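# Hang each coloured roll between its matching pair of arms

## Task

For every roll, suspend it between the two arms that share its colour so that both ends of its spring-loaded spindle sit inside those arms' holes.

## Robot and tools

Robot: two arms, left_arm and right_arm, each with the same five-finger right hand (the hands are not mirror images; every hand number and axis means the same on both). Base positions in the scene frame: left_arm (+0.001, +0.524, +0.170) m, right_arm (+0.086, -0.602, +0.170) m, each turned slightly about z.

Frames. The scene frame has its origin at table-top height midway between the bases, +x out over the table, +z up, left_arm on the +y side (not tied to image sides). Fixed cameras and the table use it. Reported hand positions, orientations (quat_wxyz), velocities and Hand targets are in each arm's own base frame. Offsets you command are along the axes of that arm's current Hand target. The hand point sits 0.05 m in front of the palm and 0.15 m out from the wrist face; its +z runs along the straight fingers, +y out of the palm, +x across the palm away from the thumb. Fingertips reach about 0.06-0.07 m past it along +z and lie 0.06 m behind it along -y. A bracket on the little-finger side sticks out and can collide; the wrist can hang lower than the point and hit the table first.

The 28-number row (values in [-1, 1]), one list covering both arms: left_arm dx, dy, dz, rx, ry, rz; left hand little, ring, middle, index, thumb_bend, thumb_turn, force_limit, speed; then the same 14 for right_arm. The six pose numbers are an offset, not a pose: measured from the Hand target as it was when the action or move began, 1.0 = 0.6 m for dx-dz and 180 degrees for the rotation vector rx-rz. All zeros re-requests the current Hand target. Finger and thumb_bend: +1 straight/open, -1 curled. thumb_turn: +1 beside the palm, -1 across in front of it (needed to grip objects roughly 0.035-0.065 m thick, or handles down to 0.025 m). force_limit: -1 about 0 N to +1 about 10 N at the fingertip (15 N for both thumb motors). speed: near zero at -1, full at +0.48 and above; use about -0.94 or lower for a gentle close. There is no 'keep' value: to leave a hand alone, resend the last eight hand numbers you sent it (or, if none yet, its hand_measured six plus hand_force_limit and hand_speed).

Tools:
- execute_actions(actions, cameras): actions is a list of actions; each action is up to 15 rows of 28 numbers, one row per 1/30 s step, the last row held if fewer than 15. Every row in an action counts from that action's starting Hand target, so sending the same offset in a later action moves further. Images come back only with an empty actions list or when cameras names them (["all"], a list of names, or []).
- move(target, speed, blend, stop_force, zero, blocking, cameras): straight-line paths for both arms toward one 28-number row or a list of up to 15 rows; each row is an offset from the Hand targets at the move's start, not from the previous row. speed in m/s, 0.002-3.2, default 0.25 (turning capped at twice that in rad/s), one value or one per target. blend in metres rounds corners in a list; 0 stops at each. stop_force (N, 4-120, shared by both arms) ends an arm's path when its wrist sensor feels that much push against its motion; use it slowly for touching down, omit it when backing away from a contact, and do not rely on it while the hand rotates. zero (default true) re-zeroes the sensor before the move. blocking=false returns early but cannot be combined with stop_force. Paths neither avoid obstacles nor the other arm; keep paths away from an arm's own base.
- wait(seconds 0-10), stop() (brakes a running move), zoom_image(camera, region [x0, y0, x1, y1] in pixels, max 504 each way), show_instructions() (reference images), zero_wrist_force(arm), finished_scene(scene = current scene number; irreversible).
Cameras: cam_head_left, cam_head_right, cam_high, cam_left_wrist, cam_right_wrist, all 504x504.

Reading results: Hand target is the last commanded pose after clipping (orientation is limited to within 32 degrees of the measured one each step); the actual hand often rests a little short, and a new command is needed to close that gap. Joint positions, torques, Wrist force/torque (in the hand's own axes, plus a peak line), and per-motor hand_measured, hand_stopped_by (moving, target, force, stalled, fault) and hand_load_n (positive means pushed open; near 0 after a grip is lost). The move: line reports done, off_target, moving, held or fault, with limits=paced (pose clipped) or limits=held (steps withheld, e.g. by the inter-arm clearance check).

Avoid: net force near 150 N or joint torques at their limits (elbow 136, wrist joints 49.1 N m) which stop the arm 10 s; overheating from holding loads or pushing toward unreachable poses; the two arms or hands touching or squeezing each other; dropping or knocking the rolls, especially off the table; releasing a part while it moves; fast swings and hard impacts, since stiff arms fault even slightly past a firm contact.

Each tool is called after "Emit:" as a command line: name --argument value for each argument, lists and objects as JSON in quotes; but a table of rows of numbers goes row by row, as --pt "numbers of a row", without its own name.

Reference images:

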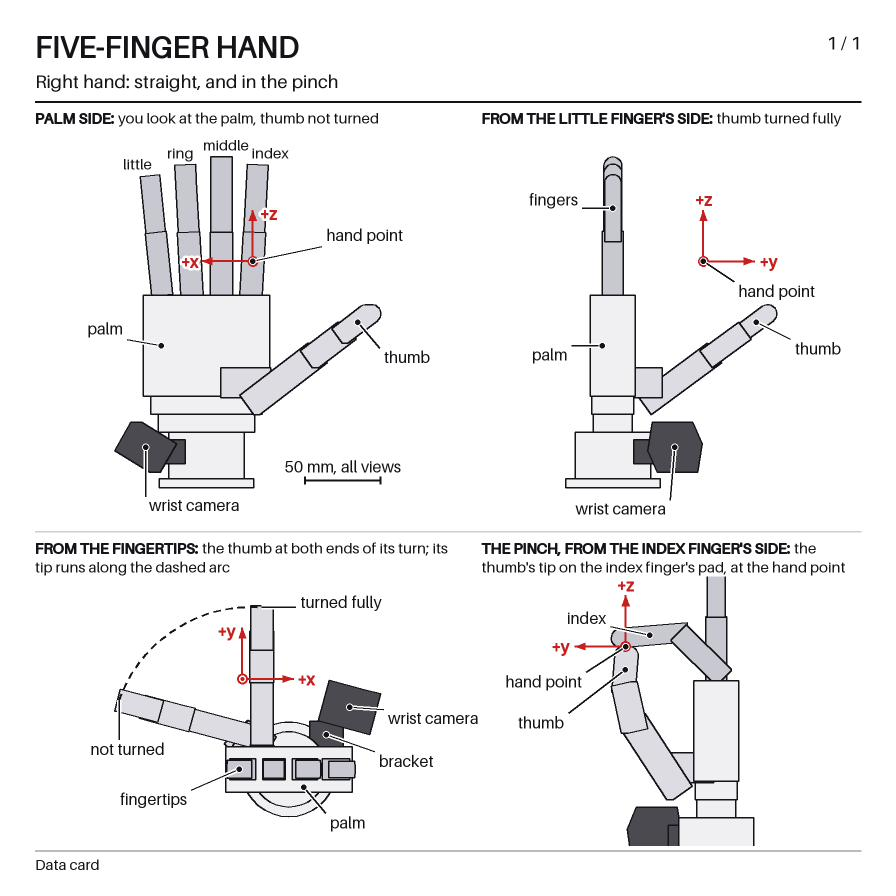

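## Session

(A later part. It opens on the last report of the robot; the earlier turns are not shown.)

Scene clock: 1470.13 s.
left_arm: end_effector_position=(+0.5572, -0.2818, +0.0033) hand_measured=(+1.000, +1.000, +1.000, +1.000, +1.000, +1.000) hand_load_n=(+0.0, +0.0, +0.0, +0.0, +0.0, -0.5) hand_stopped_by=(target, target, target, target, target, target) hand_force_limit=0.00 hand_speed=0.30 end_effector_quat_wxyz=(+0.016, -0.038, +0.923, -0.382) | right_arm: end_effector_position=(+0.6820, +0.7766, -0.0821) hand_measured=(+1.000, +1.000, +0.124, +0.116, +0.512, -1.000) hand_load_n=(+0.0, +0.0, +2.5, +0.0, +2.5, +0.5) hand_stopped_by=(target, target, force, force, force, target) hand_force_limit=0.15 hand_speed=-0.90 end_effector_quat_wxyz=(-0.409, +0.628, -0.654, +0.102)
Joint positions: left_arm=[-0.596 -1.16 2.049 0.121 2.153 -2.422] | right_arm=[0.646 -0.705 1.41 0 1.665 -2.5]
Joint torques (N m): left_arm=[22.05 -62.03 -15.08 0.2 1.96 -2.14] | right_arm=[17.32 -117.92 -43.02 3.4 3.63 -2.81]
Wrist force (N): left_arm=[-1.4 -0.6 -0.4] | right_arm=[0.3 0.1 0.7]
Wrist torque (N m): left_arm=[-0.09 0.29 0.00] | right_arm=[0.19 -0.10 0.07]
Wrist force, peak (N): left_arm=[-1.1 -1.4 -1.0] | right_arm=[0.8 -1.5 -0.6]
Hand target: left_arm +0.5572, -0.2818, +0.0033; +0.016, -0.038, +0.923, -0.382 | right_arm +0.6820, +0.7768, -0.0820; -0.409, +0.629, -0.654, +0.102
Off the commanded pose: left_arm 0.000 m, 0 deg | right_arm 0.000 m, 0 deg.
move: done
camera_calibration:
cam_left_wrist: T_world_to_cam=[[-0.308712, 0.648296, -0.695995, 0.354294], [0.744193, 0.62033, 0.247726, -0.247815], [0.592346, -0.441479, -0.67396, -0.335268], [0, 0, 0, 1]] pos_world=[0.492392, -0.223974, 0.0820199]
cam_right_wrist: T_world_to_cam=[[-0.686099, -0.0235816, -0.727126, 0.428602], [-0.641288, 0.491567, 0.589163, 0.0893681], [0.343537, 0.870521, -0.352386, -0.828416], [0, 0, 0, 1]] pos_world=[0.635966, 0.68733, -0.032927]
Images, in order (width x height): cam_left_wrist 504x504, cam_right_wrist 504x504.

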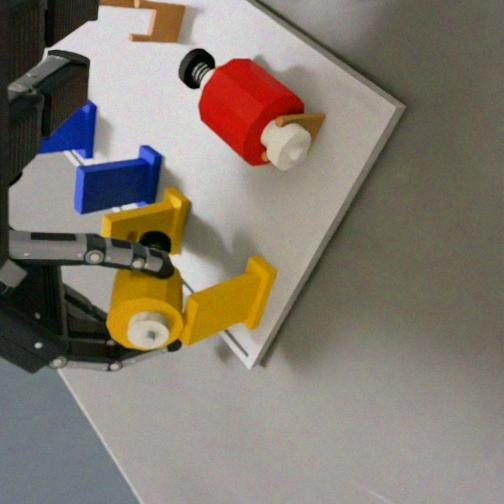

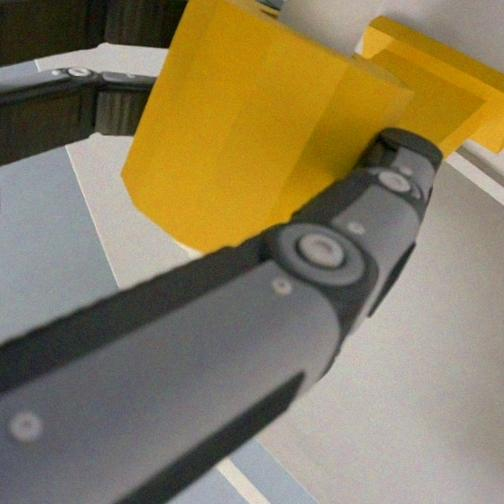

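Emit:
move --target '[0,0,0,0,0,0,1,1,1,1,1,1,0,0.3, -0.0339,-0.0555,-0.0553,0,0,0,1,1,-0.1,-0.1,0.3,-1,0.15,-0.9]' --speed 0.05 --cameras '["cam_left_wrist","cam_right_wrist"]'

Emit:
zoom_image --camera "cam_left_wrist" --region '[30, 220, 230, 420]'

Scene clock: 1492.67 s.
left_arm: end_effector_position=(+0.5572, -0.2818, +0.0033) hand_measured=(+1.000, +1.000, +1.000, +1.000, +1.000, +1.000) hand_load_n=(+0.0, +0.0, -0.5, +0.0, +0.0, +0.0) hand_stopped_by=(target, target, target, target, target, target) hand_force_limit=0.00 hand_speed=0.30 end_effector_quat_wxyz=(+0.016, -0.038, +0.923, -0.382) | right_arm: end_effector_position=(+0.6821, +0.7763, -0.0305) hand_measured=(+1.000, +1.000, +0.124, +0.116, +0.512, -1.000) hand_load_n=(+0.0, +0.0, +2.0, +0.5, +2.5, +0.5) hand_stopped_by=(target, target, force, force, force, target) hand_force_limit=0.15 hand_speed=-0.90 end_effector_quat_wxyz=(-0.409, +0.629, -0.654, +0.102)
Joint positions: left_arm=[-0.596 -1.16 2.049 0.121 2.153 -2.422] | right_arm=[0.646 -0.759 1.403 0.061 1.665 -2.5]
Joint torques (N m): left_arm=[21.09 -60.69 -15.12 0.04 1.61 -2.44] | right_arm=[-17.85 -94.88 -35.37 -0.66 -1.48 -3.19]
Wrist force (N): left_arm=[-0.9 -0.8 -0.4] | right_arm=[0.5 -0.6 0.8]
Wrist torque (N m): left_arm=[-0.12 0.21 0.02] | right_arm=[0.07 -0.21 0.26]
Wrist force, peak (N): left_arm=[-1.7 -1.5 -0.8] | right_arm=[0.8 0.3 1.5]
Hand target: left_arm +0.5572, -0.2818, +0.0033; +0.016, -0.038, +0.923, -0.382 | right_arm +0.6820, +0.7763, -0.0307; -0.409, +0.629, -0.654, +0.102
Off the commanded pose: left_arm 0.000 m, 0 deg | right_arm 0.000 m, 0 deg.
move: done
camera_calibration:
cam_left_wrist: T_world_to_cam=[[-0.308712, 0.648296, -0.695995, 0.354294], [0.744193, 0.62033, 0.247726, -0.247815], [0.592346, -0.441479, -0.67396, -0.335268], [0, 0, 0, 1]] pos_world=[0.492392, -0.223974, 0.0820199]
cam_right_wrist: T_world_to_cam=[[-0.685805, -0.0238888, -0.727393, 0.466212], [-0.641611, 0.491599, 0.588783, 0.0594186], [0.34352, 0.870494, -0.352469, -0.809888], [0, 0, 0, 1]] pos_world=[0.636067, 0.68693, 0.0186742]
Images, in order (width x height): cam_left_wrist 504x504, cam_right_wrist 504x504.

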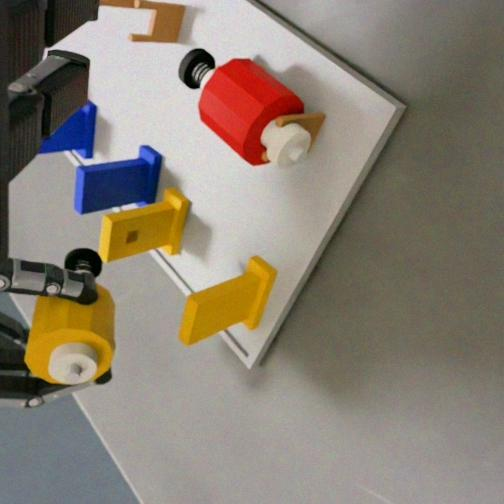

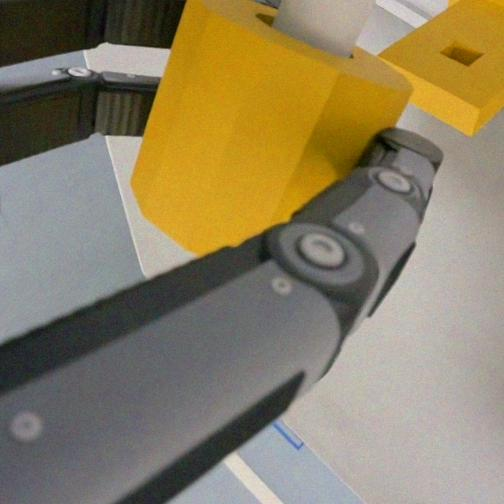

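Scaled by 2.520 from the camera's 504x504 image, which has a finer 720x720 frame.

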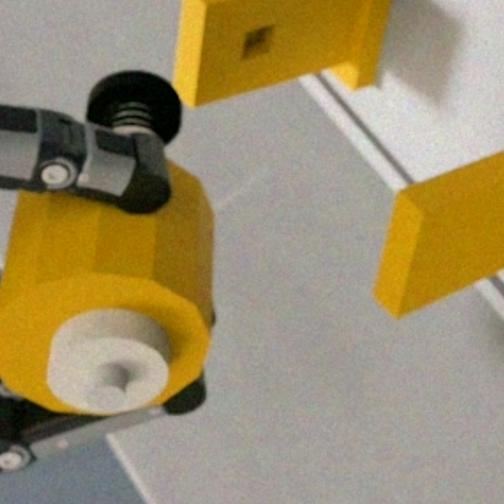

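Emit:
move --target '[0,0,0,0,0,0,1,1,1,1,1,1,0,0.3, 0,0,0,0,0,0,1,1,-0.15,-0.15,0.25,-1,0.3,-0.9]' --cameras '["cam_left_wrist","cam_right_wrist"]'

Emit:
zoom_image --camera "cam_left_wrist" --region '[20, 220, 180, 420]'

Scene clock: 1499.60 s.
left_arm: end_effector_position=(+0.5572, -0.2818, +0.0033) hand_measured=(+1.000, +1.000, +1.000, +1.000, +1.000, +1.000) hand_load_n=(+0.0, +0.0, +0.0, +0.0, +0.0, -0.5) hand_stopped_by=(target, target, target, target, target, target) hand_force_limit=0.00 hand_speed=0.30 end_effector_quat_wxyz=(+0.016, -0.038, +0.923, -0.382) | right_arm: end_effector_position=(+0.6820, +0.7763, -0.0308) hand_measured=(+1.000, +1.000, +0.108, +0.090, +0.508, -1.000) hand_load_n=(+0.0, +0.0, +5.5, +7.0, +13.0, -1.5) hand_stopped_by=(target, target, force, force, force, target) hand_force_limit=0.30 hand_speed=-0.90 end_effector_quat_wxyz=(-0.409, +0.629, -0.654, +0.102)
Joint positions: left_arm=[-0.596 -1.16 2.049 0.121 2.153 -2.422] | right_arm=[0.646 -0.759 1.403 0.06 1.665 -2.5]
Joint torques (N m): left_arm=[21.88 -61.86 -14.64 0.06 1.49 -2.15] | right_arm=[-16.82 -94.17 -23.93 -0.67 0.13 -1.98]
Wrist force (N): left_arm=[-1.3 -0.9 -0.1] | right_arm=[0.6 -0.7 1.1]
Wrist torque (N m): left_arm=[-0.16 0.26 -0.01] | right_arm=[0.03 -0.24 0.27]
Wrist force, peak (N): left_arm=[-1.4 -1.2 -0.8] | right_arm=[0.6 -0.9 1.4]
Hand target: left_arm +0.5572, -0.2818, +0.0033; +0.016, -0.038, +0.923, -0.382 | right_arm +0.6820, +0.7763, -0.0307; -0.409, +0.629, -0.654, +0.102
Off the commanded pose: left_arm 0.000 m, 0 deg | right_arm 0.000 m, 0 deg.
move: done
camera_calibration:
cam_left_wrist: T_world_to_cam=[[-0.308712, 0.648296, -0.695995, 0.354294], [0.744193, 0.62033, 0.247726, -0.247815], [0.592346, -0.441479, -0.67396, -0.335268], [0, 0, 0, 1]] pos_world=[0.492392, -0.223974, 0.0820199]
cam_right_wrist: T_world_to_cam=[[-0.68583, -0.0239485, -0.727368, 0.466054], [-0.641632, 0.491543, 0.588806, 0.0595235], [0.343432, 0.870524, -0.352481, -0.809889], [0, 0, 0, 1]] pos_world=[0.635967, 0.68693, 0.0184741]
Images, in order (width x height): cam_left_wrist 504x504, cam_right_wrist 504x504.

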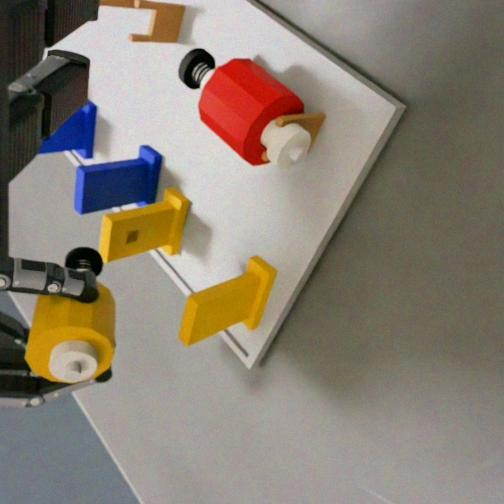

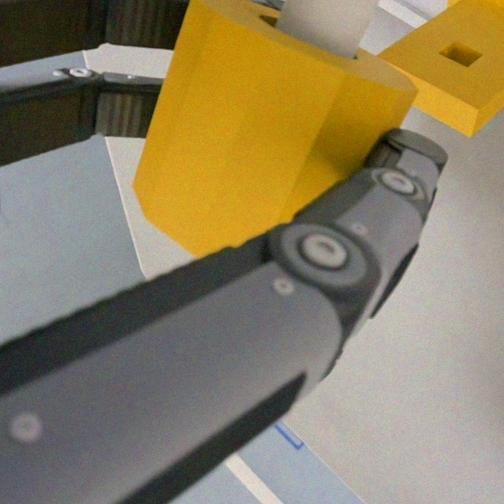

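Scaled by 2.520 from the camera's 504x504 image, which has a finer 720x720 frame.

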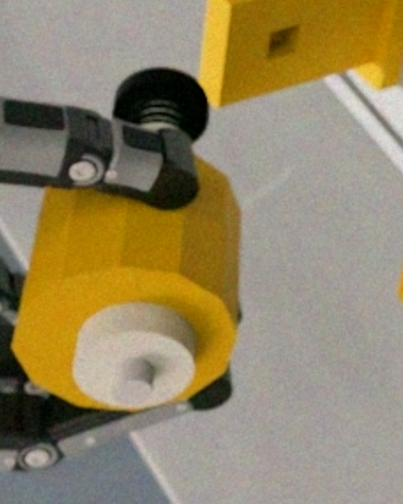

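Emit:
zoom_image --camera "cam_left_wrist" --region '[40, 230, 120, 310]'

Emit:
zoom_image --camera "cam_left_wrist" --region '[40, 330, 120, 410]'

Emit:
move --target '[-0.0833,0,0,0,0,0,1,1,1,1,1,1,0,0.3, 0,0,0,0,0,0,1,1,-0.15,-0.15,0.25,-1,0.3,-0.9]' --speed 0.15 --cameras '["cam_left_wrist"]'

Emit:
zoom_image --camera "cam_left_wrist" --region '[40, 150, 140, 250]'

Emit:
zoom_image --camera "cam_left_wrist" --region '[40, 240, 140, 340]'

Scaled by 6.300 from the camera's 504x504 image, which has a finer 720x720 frame.

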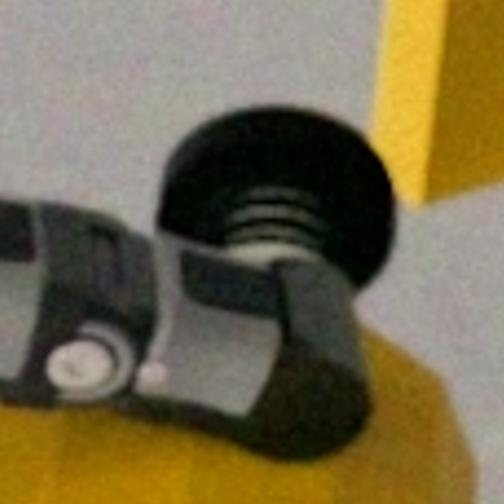

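Scaled by 6.300 from the camera's 504x504 image, which has a finer 720x720 frame.

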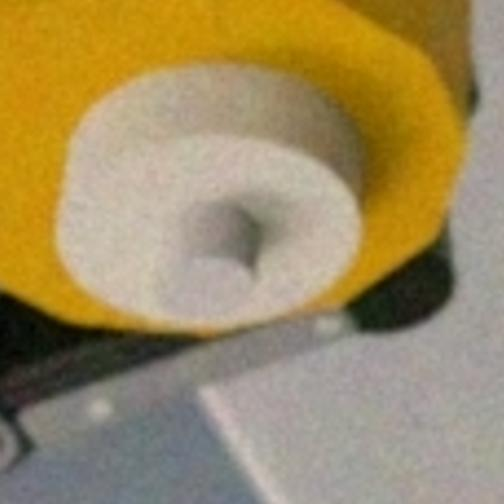

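Scene clock: 1512.80 s.
left_arm: end_effector_position=(+0.6069, -0.2776, +0.0033) hand_measured=(+1.000, +1.000, +1.000, +1.000, +1.000, +1.000) hand_load_n=(+0.0, -0.5, +0.0, +0.0, -0.5, +0.0) hand_stopped_by=(target, target, target, target, target, target) hand_force_limit=0.00 hand_speed=0.30 end_effector_quat_wxyz=(+0.016, -0.038, +0.923, -0.382) | right_arm: end_effector_position=(+0.6820, +0.7763, -0.0308) hand_measured=(+1.000, +1.000, +0.108, +0.090, +0.508, -1.000) hand_load_n=(+0.0, +0.0, +5.5, +7.0, +13.0, -2.0) hand_stopped_by=(target, target, force, force, force, target) hand_force_limit=0.30 hand_speed=-0.90 end_effector_quat_wxyz=(-0.409, +0.629, -0.654, +0.102)
Joint positions: left_arm=[-0.539 -1.095 1.948 0.191 2.183 -2.362] | right_arm=[0.646 -0.759 1.403 0.06 1.665 -2.5]
Joint torques (N m): left_arm=[-13.58 -69.65 -26.06 0 -1.88 -1.91] | right_arm=[-13.35 -93.26 -23.76 -0.21 0.83 -0.58]
Wrist force (N): left_arm=[-1.3 -0.9 0.0] | right_arm=[0.3 -0.4 0.6]
Wrist torque (N m): left_arm=[-0.19 0.27 0.14] | right_arm=[0.10 -0.17 0.25]
Wrist force, peak (N): left_arm=[-2.5 -1.0 -0.2] | right_arm=[0.7 -0.7 1.2]
Hand target: left_arm +0.6070, -0.2777, +0.0033; +0.016, -0.038, +0.923, -0.382 | right_arm +0.6820, +0.7763, -0.0307; -0.409, +0.629, -0.654, +0.102
Off the commanded pose: left_arm 0.000 m, 0 deg | right_arm 0.000 m, 0 deg.
move: done
camera_calibration:
cam_left_wrist: T_world_to_cam=[[-0.308813, 0.648337, -0.695912, 0.367003], [0.744162, 0.620365, 0.247731, -0.287457], [0.592332, -0.441368, -0.674045, -0.362874], [0, 0, 0, 1]] pos_world=[0.542192, -0.219775, 0.0820206]
Images, in order (width x height): cam_left_wrist 504x504.

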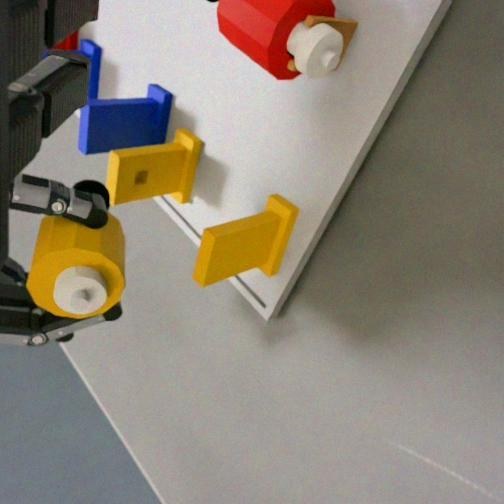

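Scaled by 5.040 from the camera's 504x504 image, which has a finer 720x720 frame.

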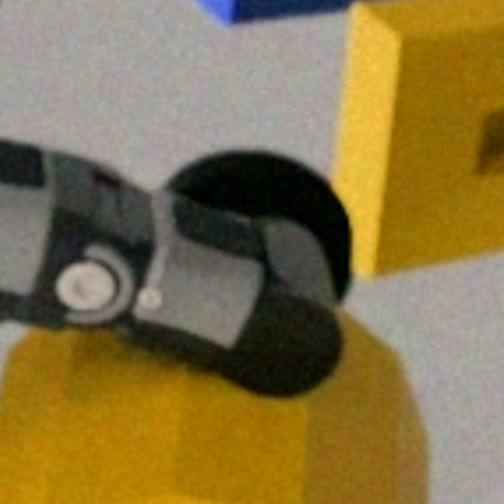

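Scaled by 5.040 from the camera's 504x504 image, which has a finer 720x720 frame.

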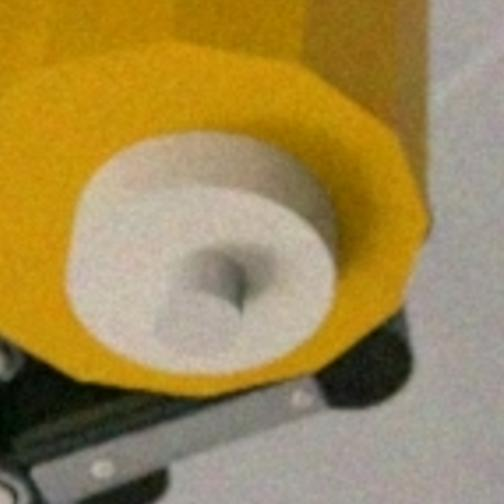

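Emit:
move --target '[0.0833,0,0,0,0,0,1,1,1,1,1,1,0,0.3, 0.0337,0.0293,0.04,0,0,0,1,1,-0.15,-0.15,0.25,-1,0.3,-0.9]' --speed 0.08 --cameras '["cam_left_wrist","cam_right_wrist"]'

Emit:
zoom_image --camera "cam_left_wrist" --region '[80, 190, 180, 290]'

Emit:
zoom_image --camera "cam_left_wrist" --region '[80, 280, 180, 380]'

Scene clock: 1540.23 s.
left_arm: end_effector_position=(+0.5572, -0.2819, +0.0034) hand_measured=(+1.000, +1.000, +1.000, +1.000, +1.000, +1.000) hand_load_n=(+0.0, +0.0, +0.0, +0.0, +0.0, +0.0) hand_stopped_by=(target, target, target, target, target, target) hand_force_limit=0.00 hand_speed=0.30 end_effector_quat_wxyz=(+0.016, -0.038, +0.923, -0.382) end_effector_velocity=(+0.001, +0.001, +0.000) end_effector_angular_velocity=(+0.001, +0.002, +0.000) | right_arm: end_effector_position=(+0.6875, +0.7703, -0.0660) hand_measured=(+1.000, +1.000, +0.108, +0.090, +0.508, -1.000) hand_load_n=(+0.0, +0.0, +5.5, +7.5, +13.0, -1.5) hand_stopped_by=(target, target, force, force, force, target) hand_force_limit=0.30 hand_speed=-0.90 end_effector_quat_wxyz=(-0.409, +0.629, -0.654, +0.102)
Joint positions: left_arm=[-0.597 -1.16 2.049 0.121 2.153 -2.422] | right_arm=[0.636 -0.724 1.411 0.017 1.658 -2.507]
Joint velocities: left_arm=[0.002 0.003 -0.004 0.005 0.002 0.003] | right_arm=[within noise]
Joint torques (N m): left_arm=[23.85 -48.66 -30.45 6.35 2.31 2.42] | right_arm=[5.46 -119.05 -35.41 3.33 0.92 -0.73]
Wrist force (N): left_arm=[-1.1 -1.0 -0.8] | right_arm=[0.7 -0.2 0.8]
Wrist torque (N m): left_arm=[-0.13 0.25 0.02] | right_arm=[0.13 -0.19 0.44]
Wrist force, peak (N): left_arm=[-2.4 -1.4 -0.2] | right_arm=[0.7 0.2 1.8]
Hand target: left_arm +0.5572, -0.2818, +0.0033; +0.016, -0.038, +0.923, -0.382 | right_arm +0.6875, +0.7705, -0.0658; -0.409, +0.629, -0.654, +0.102
Off the commanded pose: left_arm 0.000 m, 0 deg | right_arm 0.000 m, 0 deg.
move: done
camera_calibration:
cam_left_wrist: T_world_to_cam=[[-0.308475, 0.648244, -0.696149, 0.354312], [0.744144, 0.620322, 0.247892, -0.24777], [0.592531, -0.441567, -0.673741, -0.335375], [0, 0, 0, 1]] pos_world=[0.492393, -0.224074, 0.0821182]
cam_right_wrist: T_world_to_cam=[[-0.685971, -0.0240036, -0.727233, 0.444208], [-0.641493, 0.491651, 0.588868, 0.086566], [0.34341, 0.870461, -0.352657, -0.818908], [0, 0, 0, 1]] pos_world=[0.641467, 0.68093, -0.0167265]
Images, in order (width x height): cam_left_wrist 504x504, cam_right_wrist 504x504.

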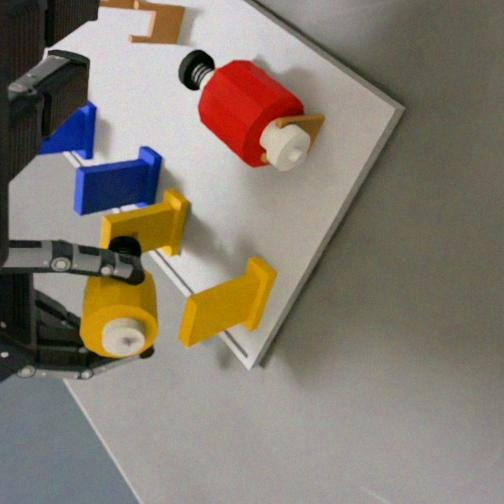

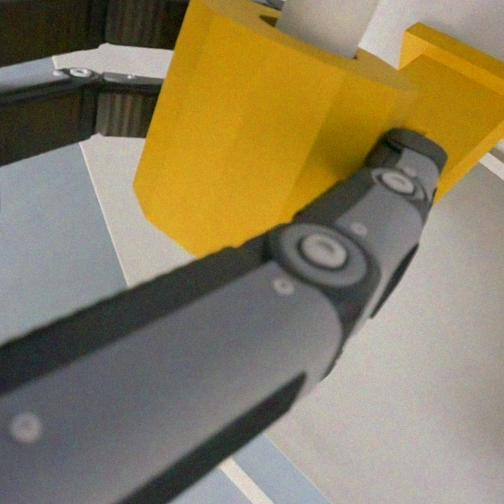

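Scaled by 5.040 from the camera's 504x504 image, which has a finer 720x720 frame.

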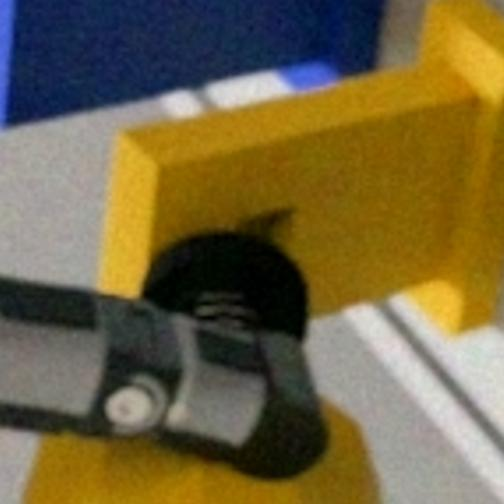

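Scaled by 5.040 from the camera's 504x504 image, which has a finer 720x720 frame.

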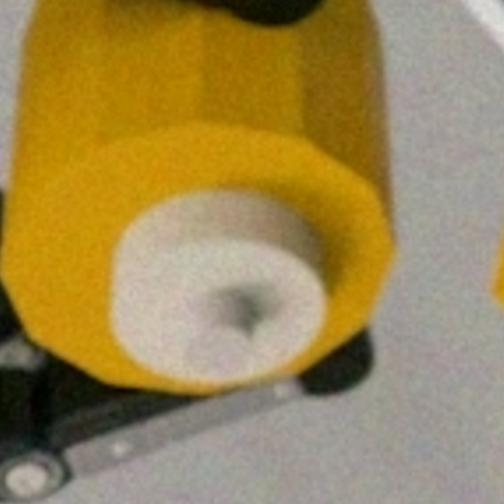

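Emit:
move --target '[0,0,0,0,0,0,1,1,1,1,1,1,0,0.3, 0.0073,0.0137,0.009,0,0,0,1,1,-0.15,-0.15,0.25,-1,0.3,-0.9]' --speed 0.04 --cameras '["cam_left_wrist"]'

Emit:
zoom_image --camera "cam_left_wrist" --region '[80, 190, 180, 290]'

Emit:
zoom_image --camera "cam_left_wrist" --region '[80, 280, 180, 380]'

Scene clock: 1555.13 s.
left_arm: end_effector_position=(+0.5572, -0.2818, +0.0033) hand_measured=(+1.000, +1.000, +1.000, +1.000, +1.000, +1.000) hand_load_n=(+0.0, +0.0, +0.0, +0.0, +0.0, +0.0) hand_stopped_by=(target, target, target, target, target, target) hand_force_limit=0.00 hand_speed=0.30 end_effector_quat_wxyz=(+0.016, -0.038, +0.923, -0.382) | right_arm: end_effector_position=(+0.6855, +0.7701, -0.0766) hand_measured=(+1.000, +1.000, +0.108, +0.090, +0.508, -1.000) hand_load_n=(+0.0, +0.0, +6.0, +7.5, +13.0, -1.5) hand_stopped_by=(target, target, force, force, force, target) hand_force_limit=0.30 hand_speed=-0.90 end_effector_quat_wxyz=(-0.409, +0.629, -0.654, +0.102)
Joint positions: left_arm=[-0.596 -1.16 2.049 0.121 2.153 -2.422] | right_arm=[0.637 -0.715 1.416 0.002 1.659 -2.506]
Joint torques (N m): left_arm=[21.26 -43.55 -20.74 5.49 2.01 2.56] | right_arm=[16.11 -114.63 -29.39 2.68 2.95 3.55]
Wrist force (N): left_arm=[-1.0 -0.8 -0.5] | right_arm=[0.3 -0.1 1.0]
Wrist torque (N m): left_arm=[-0.11 0.24 0.02] | right_arm=[0.15 -0.10 0.19]
Wrist force, peak (N): left_arm=[-1.6 -1.3 -0.6] | right_arm=[0.9 -0.5 1.1]
Hand target: left_arm +0.5572, -0.2818, +0.0033; +0.016, -0.038, +0.923, -0.382 | right_arm +0.6855, +0.7701, -0.0764; -0.409, +0.629, -0.654, +0.102
Off the commanded pose: left_arm 0.000 m, 0 deg | right_arm 0.000 m, 0 deg.
move: done
camera_calibration:
cam_left_wrist: T_world_to_cam=[[-0.308712, 0.648296, -0.695995, 0.354294], [0.744193, 0.62033, 0.247726, -0.247815], [0.592346, -0.441479, -0.67396, -0.335268], [0, 0, 0, 1]] pos_world=[0.492392, -0.223974, 0.0820199]
Images, in order (width x height): cam_left_wrist 504x504.

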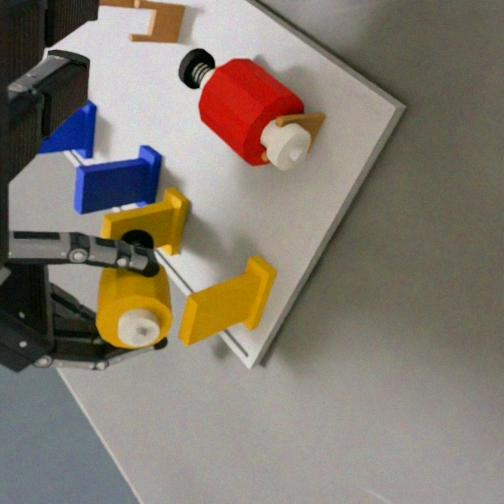

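Scaled by 5.040 from the camera's 504x504 image, which has a finer 720x720 frame.

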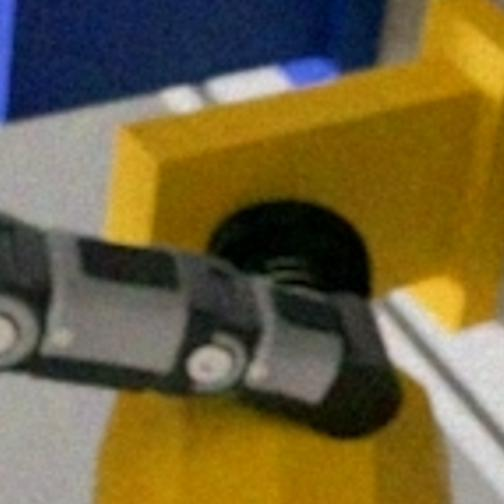

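Scaled by 5.040 from the camera's 504x504 image, which has a finer 720x720 frame.

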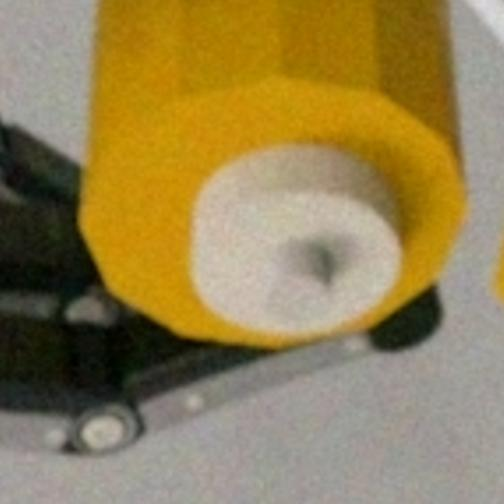

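Emit:
move --target '[0,0,0,0,0,0,1,1,1,1,1,1,0,0.3, 0.0153,-0.0048,-0.0048,0,0,0,1,1,-0.15,-0.15,0.25,-1,0.3,-0.9]' --speed 0.02 --stop_force 6 --cameras '["cam_left_wrist"]'

Emit:
zoom_image --camera "cam_left_wrist" --region '[80, 190, 180, 290]'

Emit:
zoom_image --camera "cam_left_wrist" --region '[80, 280, 180, 380]'

Scene clock: 1572.57 s.
left_arm: end_effector_position=(+0.5572, -0.2818, +0.0033) hand_measured=(+1.000, +1.000, +1.000, +1.000, +1.000, +1.000) hand_load_n=(+0.0, +0.0, +0.0, +0.0, +0.0, -0.5) hand_stopped_by=(target, target, target, target, target, target) hand_force_limit=0.00 hand_speed=0.30 end_effector_quat_wxyz=(+0.016, -0.038, +0.923, -0.382) | right_arm: end_effector_position=(+0.6869, +0.7602, -0.0764) hand_measured=(+1.000, +1.000, +0.108, +0.090, +0.508, -1.000) hand_load_n=(+0.0, +0.0, +6.5, +6.0, +12.0, +0.0) hand_stopped_by=(target, target, force, force, force, target) hand_force_limit=0.30 hand_speed=-0.90 end_effector_quat_wxyz=(-0.409, +0.629, -0.654, +0.102)
Joint positions: left_arm=[-0.596 -1.16 2.049 0.121 2.153 -2.422] | right_arm=[0.627 -0.723 1.434 -0.007 1.65 -2.513]
Joint torques (N m): left_arm=[21.75 -44.4 -27 5.65 2.11 2.17] | right_arm=[19.65 -94.58 -42.61 3.4 2.94 3.81]
Wrist force (N): left_arm=[-1.1 -1.2 -0.7] | right_arm=[0.4 -0.1 1.0]
Wrist torque (N m): left_arm=[-0.18 0.25 0.01] | right_arm=[0.14 -0.16 0.39]
Wrist force, peak (N): left_arm=[-1.6 -1.2 -0.8] | right_arm=[-1.4 0.2 1.6]
Hand target: left_arm +0.5572, -0.2818, +0.0033; +0.016, -0.038, +0.923, -0.382 | right_arm +0.6869, +0.7602, -0.0764; -0.409, +0.629, -0.654, +0.102
Off the commanded pose: left_arm 0.000 m, 0 deg | right_arm 0.000 m, 0 deg.
move: done
camera_calibration:
cam_left_wrist: T_world_to_cam=[[-0.308712, 0.648296, -0.695995, 0.354294], [0.744193, 0.62033, 0.247726, -0.247815], [0.592346, -0.441479, -0.67396, -0.335268], [0, 0, 0, 1]] pos_world=[0.492392, -0.223974, 0.0820199]
Images, in order (width x height): cam_left_wrist 504x504.

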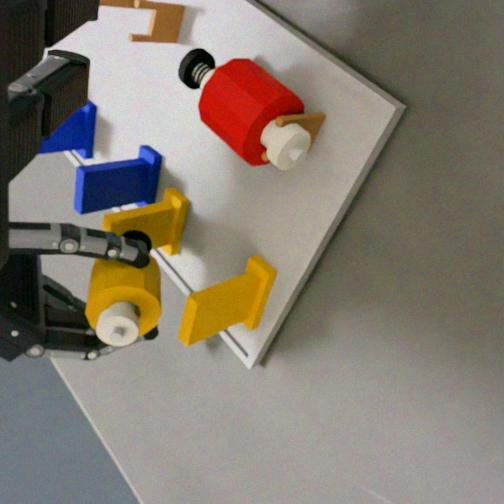

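Scaled by 5.040 from the camera's 504x504 image, which has a finer 720x720 frame.

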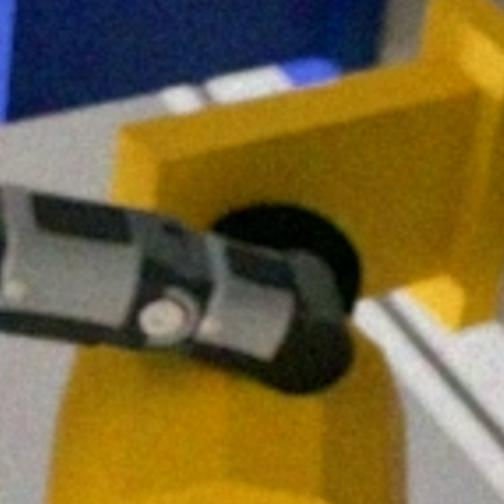

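Scaled by 5.040 from the camera's 504x504 image, which has a finer 720x720 frame.

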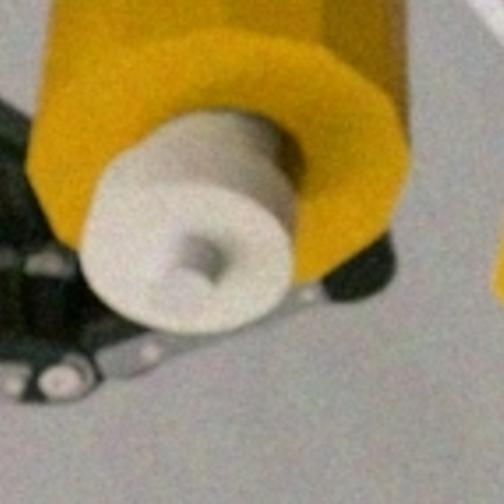

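Emit:
move --target '[0,0,0,0,0,0,1,1,1,1,1,1,0,0.3, 0.0034,0.0054,0.0054,0,0,0,1,1,-0.15,-0.15,0.25,-1,0.3,-0.9]' --speed 0.02 --stop_force 6 --cameras '["cam_left_wrist"]'

Emit:
zoom_image --camera "cam_left_wrist" --region '[80, 190, 180, 290]'

Emit:
zoom_image --camera "cam_left_wrist" --region '[80, 280, 180, 380]'

Scene clock: 1596.13 s.
left_arm: end_effector_position=(+0.5572, -0.2818, +0.0033) hand_measured=(+1.000, +1.000, +1.000, +1.000, +1.000, +1.000) hand_load_n=(+0.0, +0.0, +0.0, +0.0, +0.0, +0.0) hand_stopped_by=(target, target, target, target, target, target) hand_force_limit=0.00 hand_speed=0.30 end_effector_quat_wxyz=(+0.016, -0.038, +0.923, -0.382) | right_arm: end_effector_position=(+0.6869, +0.7602, -0.0815) hand_measured=(+1.000, +1.000, +0.108, +0.090, +0.508, -1.000) hand_load_n=(+0.0, +0.0, +6.5, +6.0, +12.5, +0.0) hand_stopped_by=(target, target, force, force, force, target) hand_force_limit=0.30 hand_speed=-0.90 end_effector_quat_wxyz=(-0.409, +0.629, -0.654, +0.102)
Joint positions: left_arm=[-0.596 -1.16 2.049 0.121 2.153 -2.422] | right_arm=[0.627 -0.718 1.434 -0.013 1.65 -2.513]
Joint torques (N m): left_arm=[22.06 -43.86 -29.06 5.82 1.76 1.89] | right_arm=[16.67 -116.12 -21.32 3.16 2.74 3.79]
Wrist force (N): left_arm=[-1.3 -1.2 -0.5] | right_arm=[0.7 0.2 0.9]
Wrist torque (N m): left_arm=[-0.18 0.28 0.00] | right_arm=[0.22 -0.20 0.41]
Wrist force, peak (N): left_arm=[-1.1 -1.5 -0.8] | right_arm=[0.5 -0.2 1.4]
Hand target: left_arm +0.5572, -0.2818, +0.0033; +0.016, -0.038, +0.923, -0.382 | right_arm +0.6869, +0.7602, -0.0814; -0.409, +0.629, -0.654, +0.102
Off the commanded pose: left_arm 0.000 m, 0 deg | right_arm 0.000 m, 0 deg.
move: done
camera_calibration:
cam_left_wrist: T_world_to_cam=[[-0.308712, 0.648296, -0.695995, 0.354294], [0.744193, 0.62033, 0.247726, -0.247815], [0.592346, -0.441479, -0.67396, -0.335268], [0, 0, 0, 1]] pos_world=[0.492392, -0.223974, 0.0820199]
Images, in order (width x height): cam_left_wrist 504x504.

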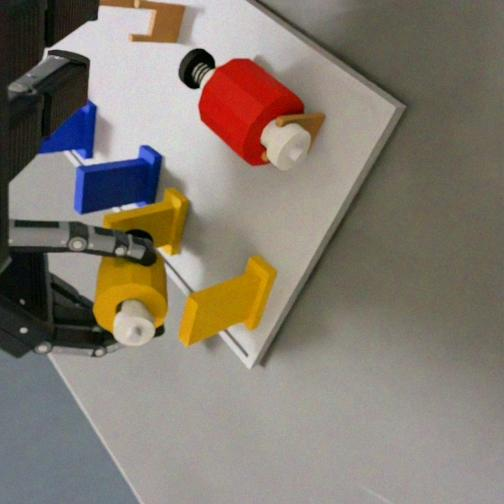

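Scaled by 5.040 from the camera's 504x504 image, which has a finer 720x720 frame.

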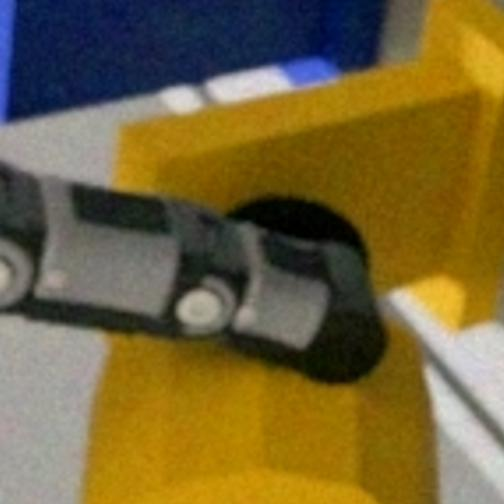

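Scaled by 5.040 from the camera's 504x504 image, which has a finer 720x720 frame.

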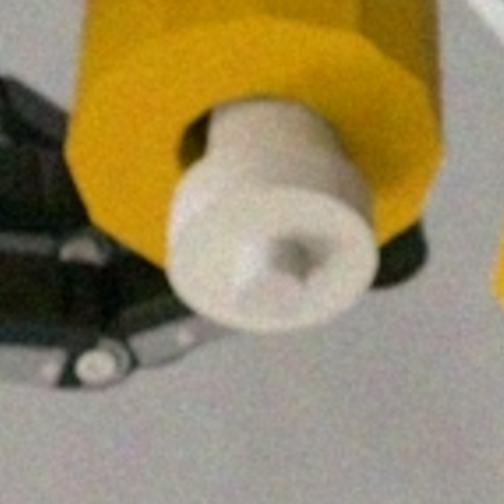

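Emit:
move --target '[0,0,0,0,0,0,1,1,1,1,1,1,0,0.3, -0.0005,0.0122,0.0123,0,0.0353,-0.0355,1,1,-0.15,-0.15,0.25,-1,0.3,-0.9]' --speed 0.03 --cameras '["cam_left_wrist","cam_right_wrist"]'

Emit:
zoom_image --camera "cam_left_wrist" --region '[80, 190, 180, 290]'

Emit:
zoom_image --camera "cam_left_wrist" --region '[100, 260, 220, 380]'

Scene clock: 1617.83 s.
left_arm: end_effector_position=(+0.5572, -0.2818, +0.0033) hand_measured=(+1.000, +1.000, +1.000, +1.000, +1.000, +1.000) hand_load_n=(+0.0, +0.0, +0.0, +0.0, +0.0, +0.0) hand_stopped_by=(target, target, target, target, target, target) hand_force_limit=0.00 hand_speed=0.30 end_effector_quat_wxyz=(+0.016, -0.038, +0.923, -0.382) | right_arm: end_effector_position=(+0.6864, +0.7647, -0.0908) hand_measured=(+1.000, +1.000, +0.108, +0.090, +0.508, -1.000) hand_load_n=(+0.0, +0.0, +6.5, +6.0, +12.0, -0.5) hand_stopped_by=(target, target, force, force, force, target) hand_force_limit=0.30 hand_speed=-0.90 end_effector_quat_wxyz=(-0.366, +0.657, -0.639, +0.159)
Joint positions: left_arm=[-0.596 -1.16 2.049 0.121 2.153 -2.422] | right_arm=[0.666 -0.681 1.352 0.097 1.772 -2.589]
Joint torques (N m): left_arm=[20.52 -44.71 -29.8 5.73 2.03 1.39] | right_arm=[-5.86 -115.79 -23.46 -0.52 -1.63 2.98]
Wrist force (N): left_arm=[-1.1 -1.0 -0.8] | right_arm=[0.4 -0.2 1.1]
Wrist torque (N m): left_arm=[-0.14 0.26 0.01] | right_arm=[0.15 -0.18 0.36]
Wrist force, peak (N): left_arm=[-1.5 -1.4 -0.4] | right_arm=[0.9 -0.5 1.1]
Hand target: left_arm +0.5572, -0.2818, +0.0033; +0.016, -0.038, +0.923, -0.382 | right_arm +0.6864, +0.7646, -0.0908; -0.366, +0.657, -0.639, +0.159
Off the commanded pose: left_arm 0.000 m, 0 deg | right_arm 0.000 m, 0 deg.
move: done
camera_calibration:
cam_left_wrist: T_world_to_cam=[[-0.308712, 0.648296, -0.695995, 0.354294], [0.744193, 0.62033, 0.247726, -0.247815], [0.592346, -0.441479, -0.67396, -0.335268], [0, 0, 0, 1]] pos_world=[0.492392, -0.223974, 0.0820199]
cam_right_wrist: T_world_to_cam=[[-0.669959, -0.13806, -0.729448, 0.501232], [-0.653503, 0.575887, 0.491211, 0.0381429], [0.352263, 0.805787, -0.476044, -0.79032], [0, 0, 0, 1]] pos_world=[0.639132, 0.684064, -0.0293402]
Images, in order (width x height): cam_left_wrist 504x504, cam_right_wrist 504x504.

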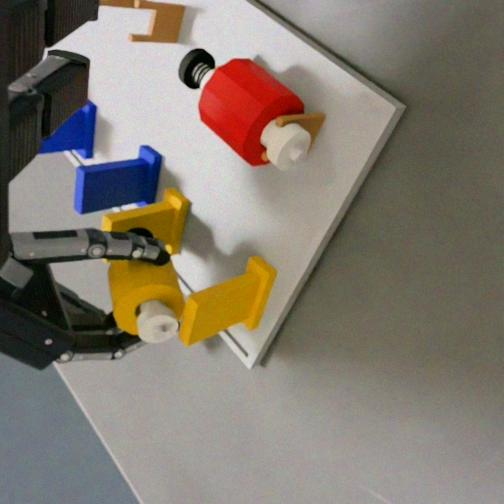

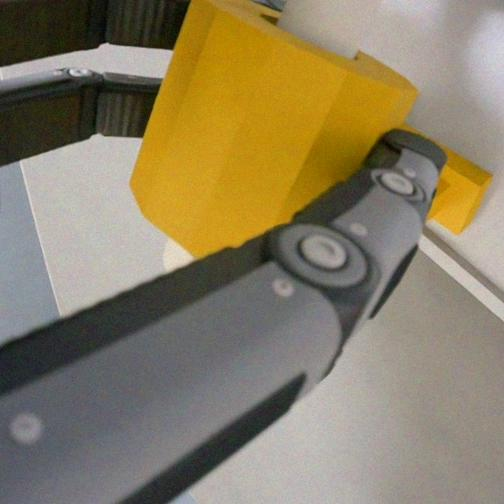

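Scaled by 5.040 from the camera's 504x504 image, which has a finer 720x720 frame.

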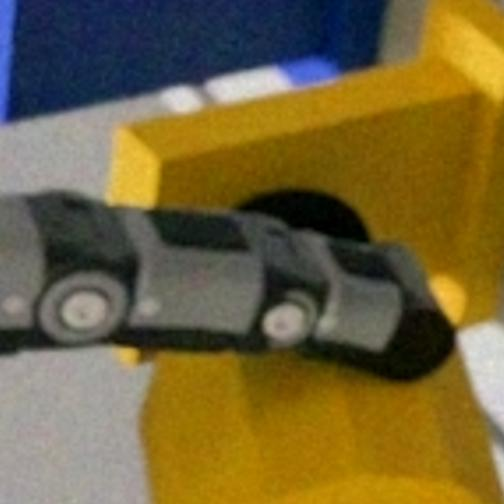

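Scaled by 4.200 from the camera's 504x504 image, which has a finer 720x720 frame.

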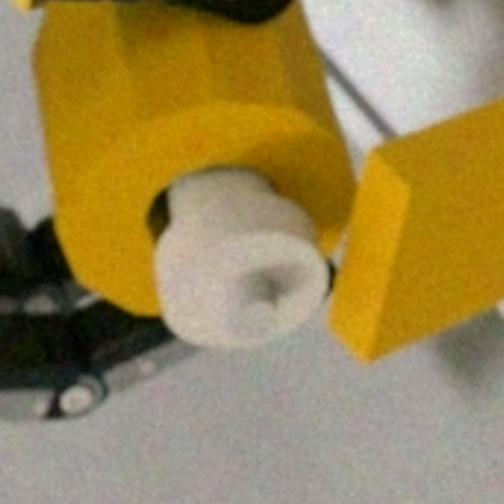

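Emit:
zoom_image --camera "cam_left_wrist" --region '[0, 0, 140, 140]'

Scaled by 3.600 from the camera's 504x504 image, which has a finer 720x720 frame.

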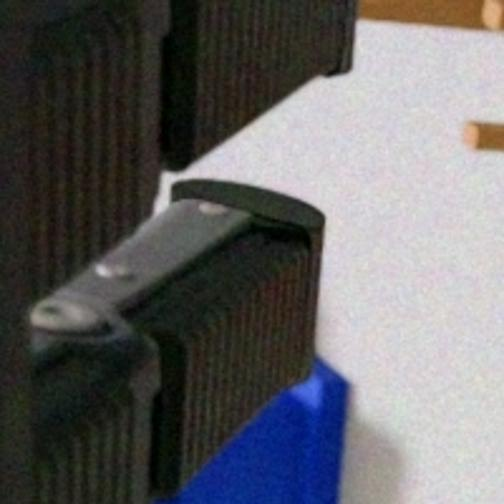

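Emit:
move --target '[-0.2743,0.1128,0.005,0,0,0,0.4,0.4,0.4,1,1,1,0,0, -0.0005,0.0055,0.0055,0,0.0157,-0.0158,1,1,-0.15,-0.15,0.25,-1,0.3,-0.9]' --speed 0.1 --cameras '["cam_left_wrist","cam_right_wrist","cam_high"]'

Emit:
zoom_image --camera "cam_left_wrist" --region '[0, 0, 200, 200]'

Emit:
zoom_image --camera "cam_high" --region '[230, 110, 350, 230]'

Scene clock: 1703.53 s.
left_arm: end_effector_position=(+0.7174, -0.2225, -0.0466) hand_measured=(+0.400, +0.400, +0.400, +1.000, +1.000, +1.000) hand_load_n=(+0.0, +0.0, +0.0, +0.0, +0.0, -0.5) hand_stopped_by=(target, target, target, target, target, target) hand_force_limit=0.00 hand_speed=0.00 end_effector_quat_wxyz=(+0.016, -0.038, +0.923, -0.382) | right_arm: end_effector_position=(+0.6862, +0.7662, -0.0952) hand_measured=(+1.000, +1.000, +0.108, +0.090, +0.508, -1.000) hand_load_n=(-0.5, +0.0, +6.5, +5.5, +12.5, +0.0) hand_stopped_by=(target, target, force, force, force, target) hand_force_limit=0.30 hand_speed=-0.90 end_effector_quat_wxyz=(-0.346, +0.669, -0.631, +0.184)
Joint positions: left_arm=[-0.376 -0.894 1.732 0.316 2.257 -2.181] | right_arm=[0.683 -0.661 1.314 0.145 1.826 -2.621]
Joint torques (N m): left_arm=[-12.9 -82.15 -21.68 -0.35 -1.78 -2.13] | right_arm=[3.12 -114.51 -24.25 -0.21 -1.18 2.33]
Wrist force (N): left_arm=[-0.4 -0.9 -0.2] | right_arm=[0.6 -0.9 0.3]
Wrist torque (N m): left_arm=[-0.16 0.15 0.18] | right_arm=[0.13 -0.28 0.37]
Wrist force, peak (N): left_arm=[-1.2 -1.6 -0.7] | right_arm=[0.7 -0.3 1.4]
Hand target: left_arm +0.7174, -0.2226, -0.0466; +0.016, -0.038, +0.923, -0.382 | right_arm +0.6862, +0.7661, -0.0952; -0.346, +0.669, -0.632, +0.184
Off the commanded pose: left_arm 0.000 m, 0 deg | right_arm 0.000 m, 0 deg.
move: done
camera_calibration:
cam_left_wrist: T_world_to_cam=[[-0.308828, 0.648265, -0.695972, 0.330711], [0.744176, 0.620384, 0.24764, -0.391374], [0.592306, -0.441448, -0.674016, -0.437624], [0, 0, 0, 1]] pos_world=[0.652592, -0.164775, 0.0321204]
cam_right_wrist: T_world_to_cam=[[-0.66307, -0.188326, -0.72448, 0.532365], [-0.657916, 0.60826, 0.444034, 0.0130896], [0.357049, 0.771073, -0.527221, -0.77511], [0, 0, 0, 1]] pos_world=[0.63836, 0.689963, -0.0287792]
Images, in order (width x height): cam_high 504x504, cam_left_wrist 504x504, cam_right_wrist 504x504.

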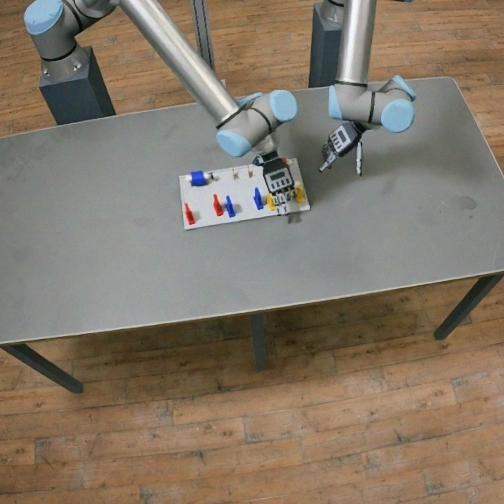

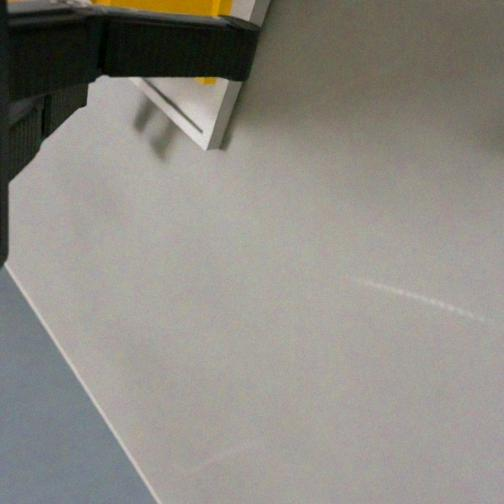

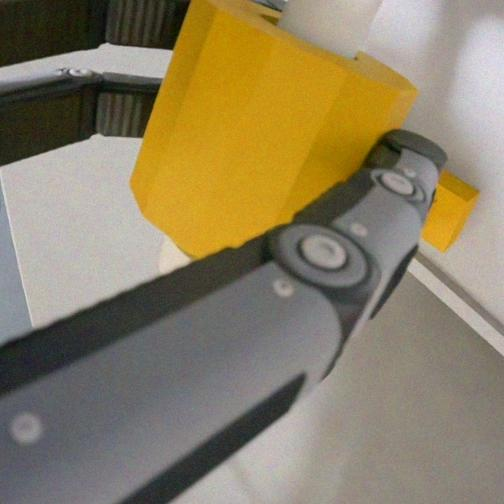

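Scaled by 2.520 from the camera's 504x504 image, which has a finer 720x720 frame.

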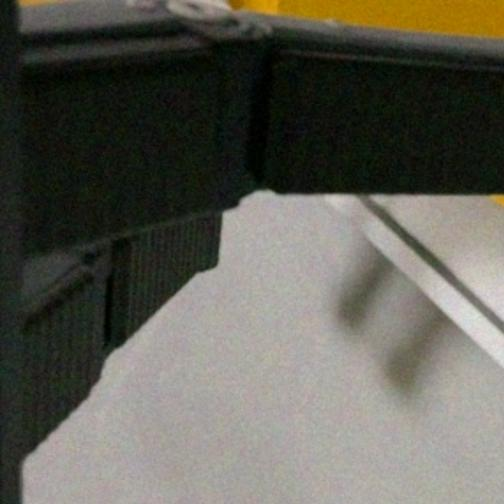

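Scaled by 4.200 from the camera's 504x504 image, which has a finer 720x720 frame.

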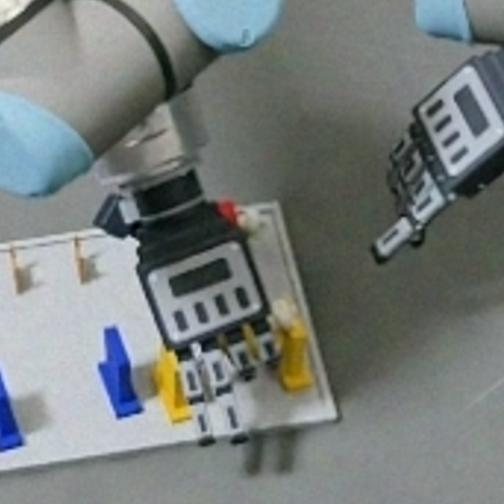

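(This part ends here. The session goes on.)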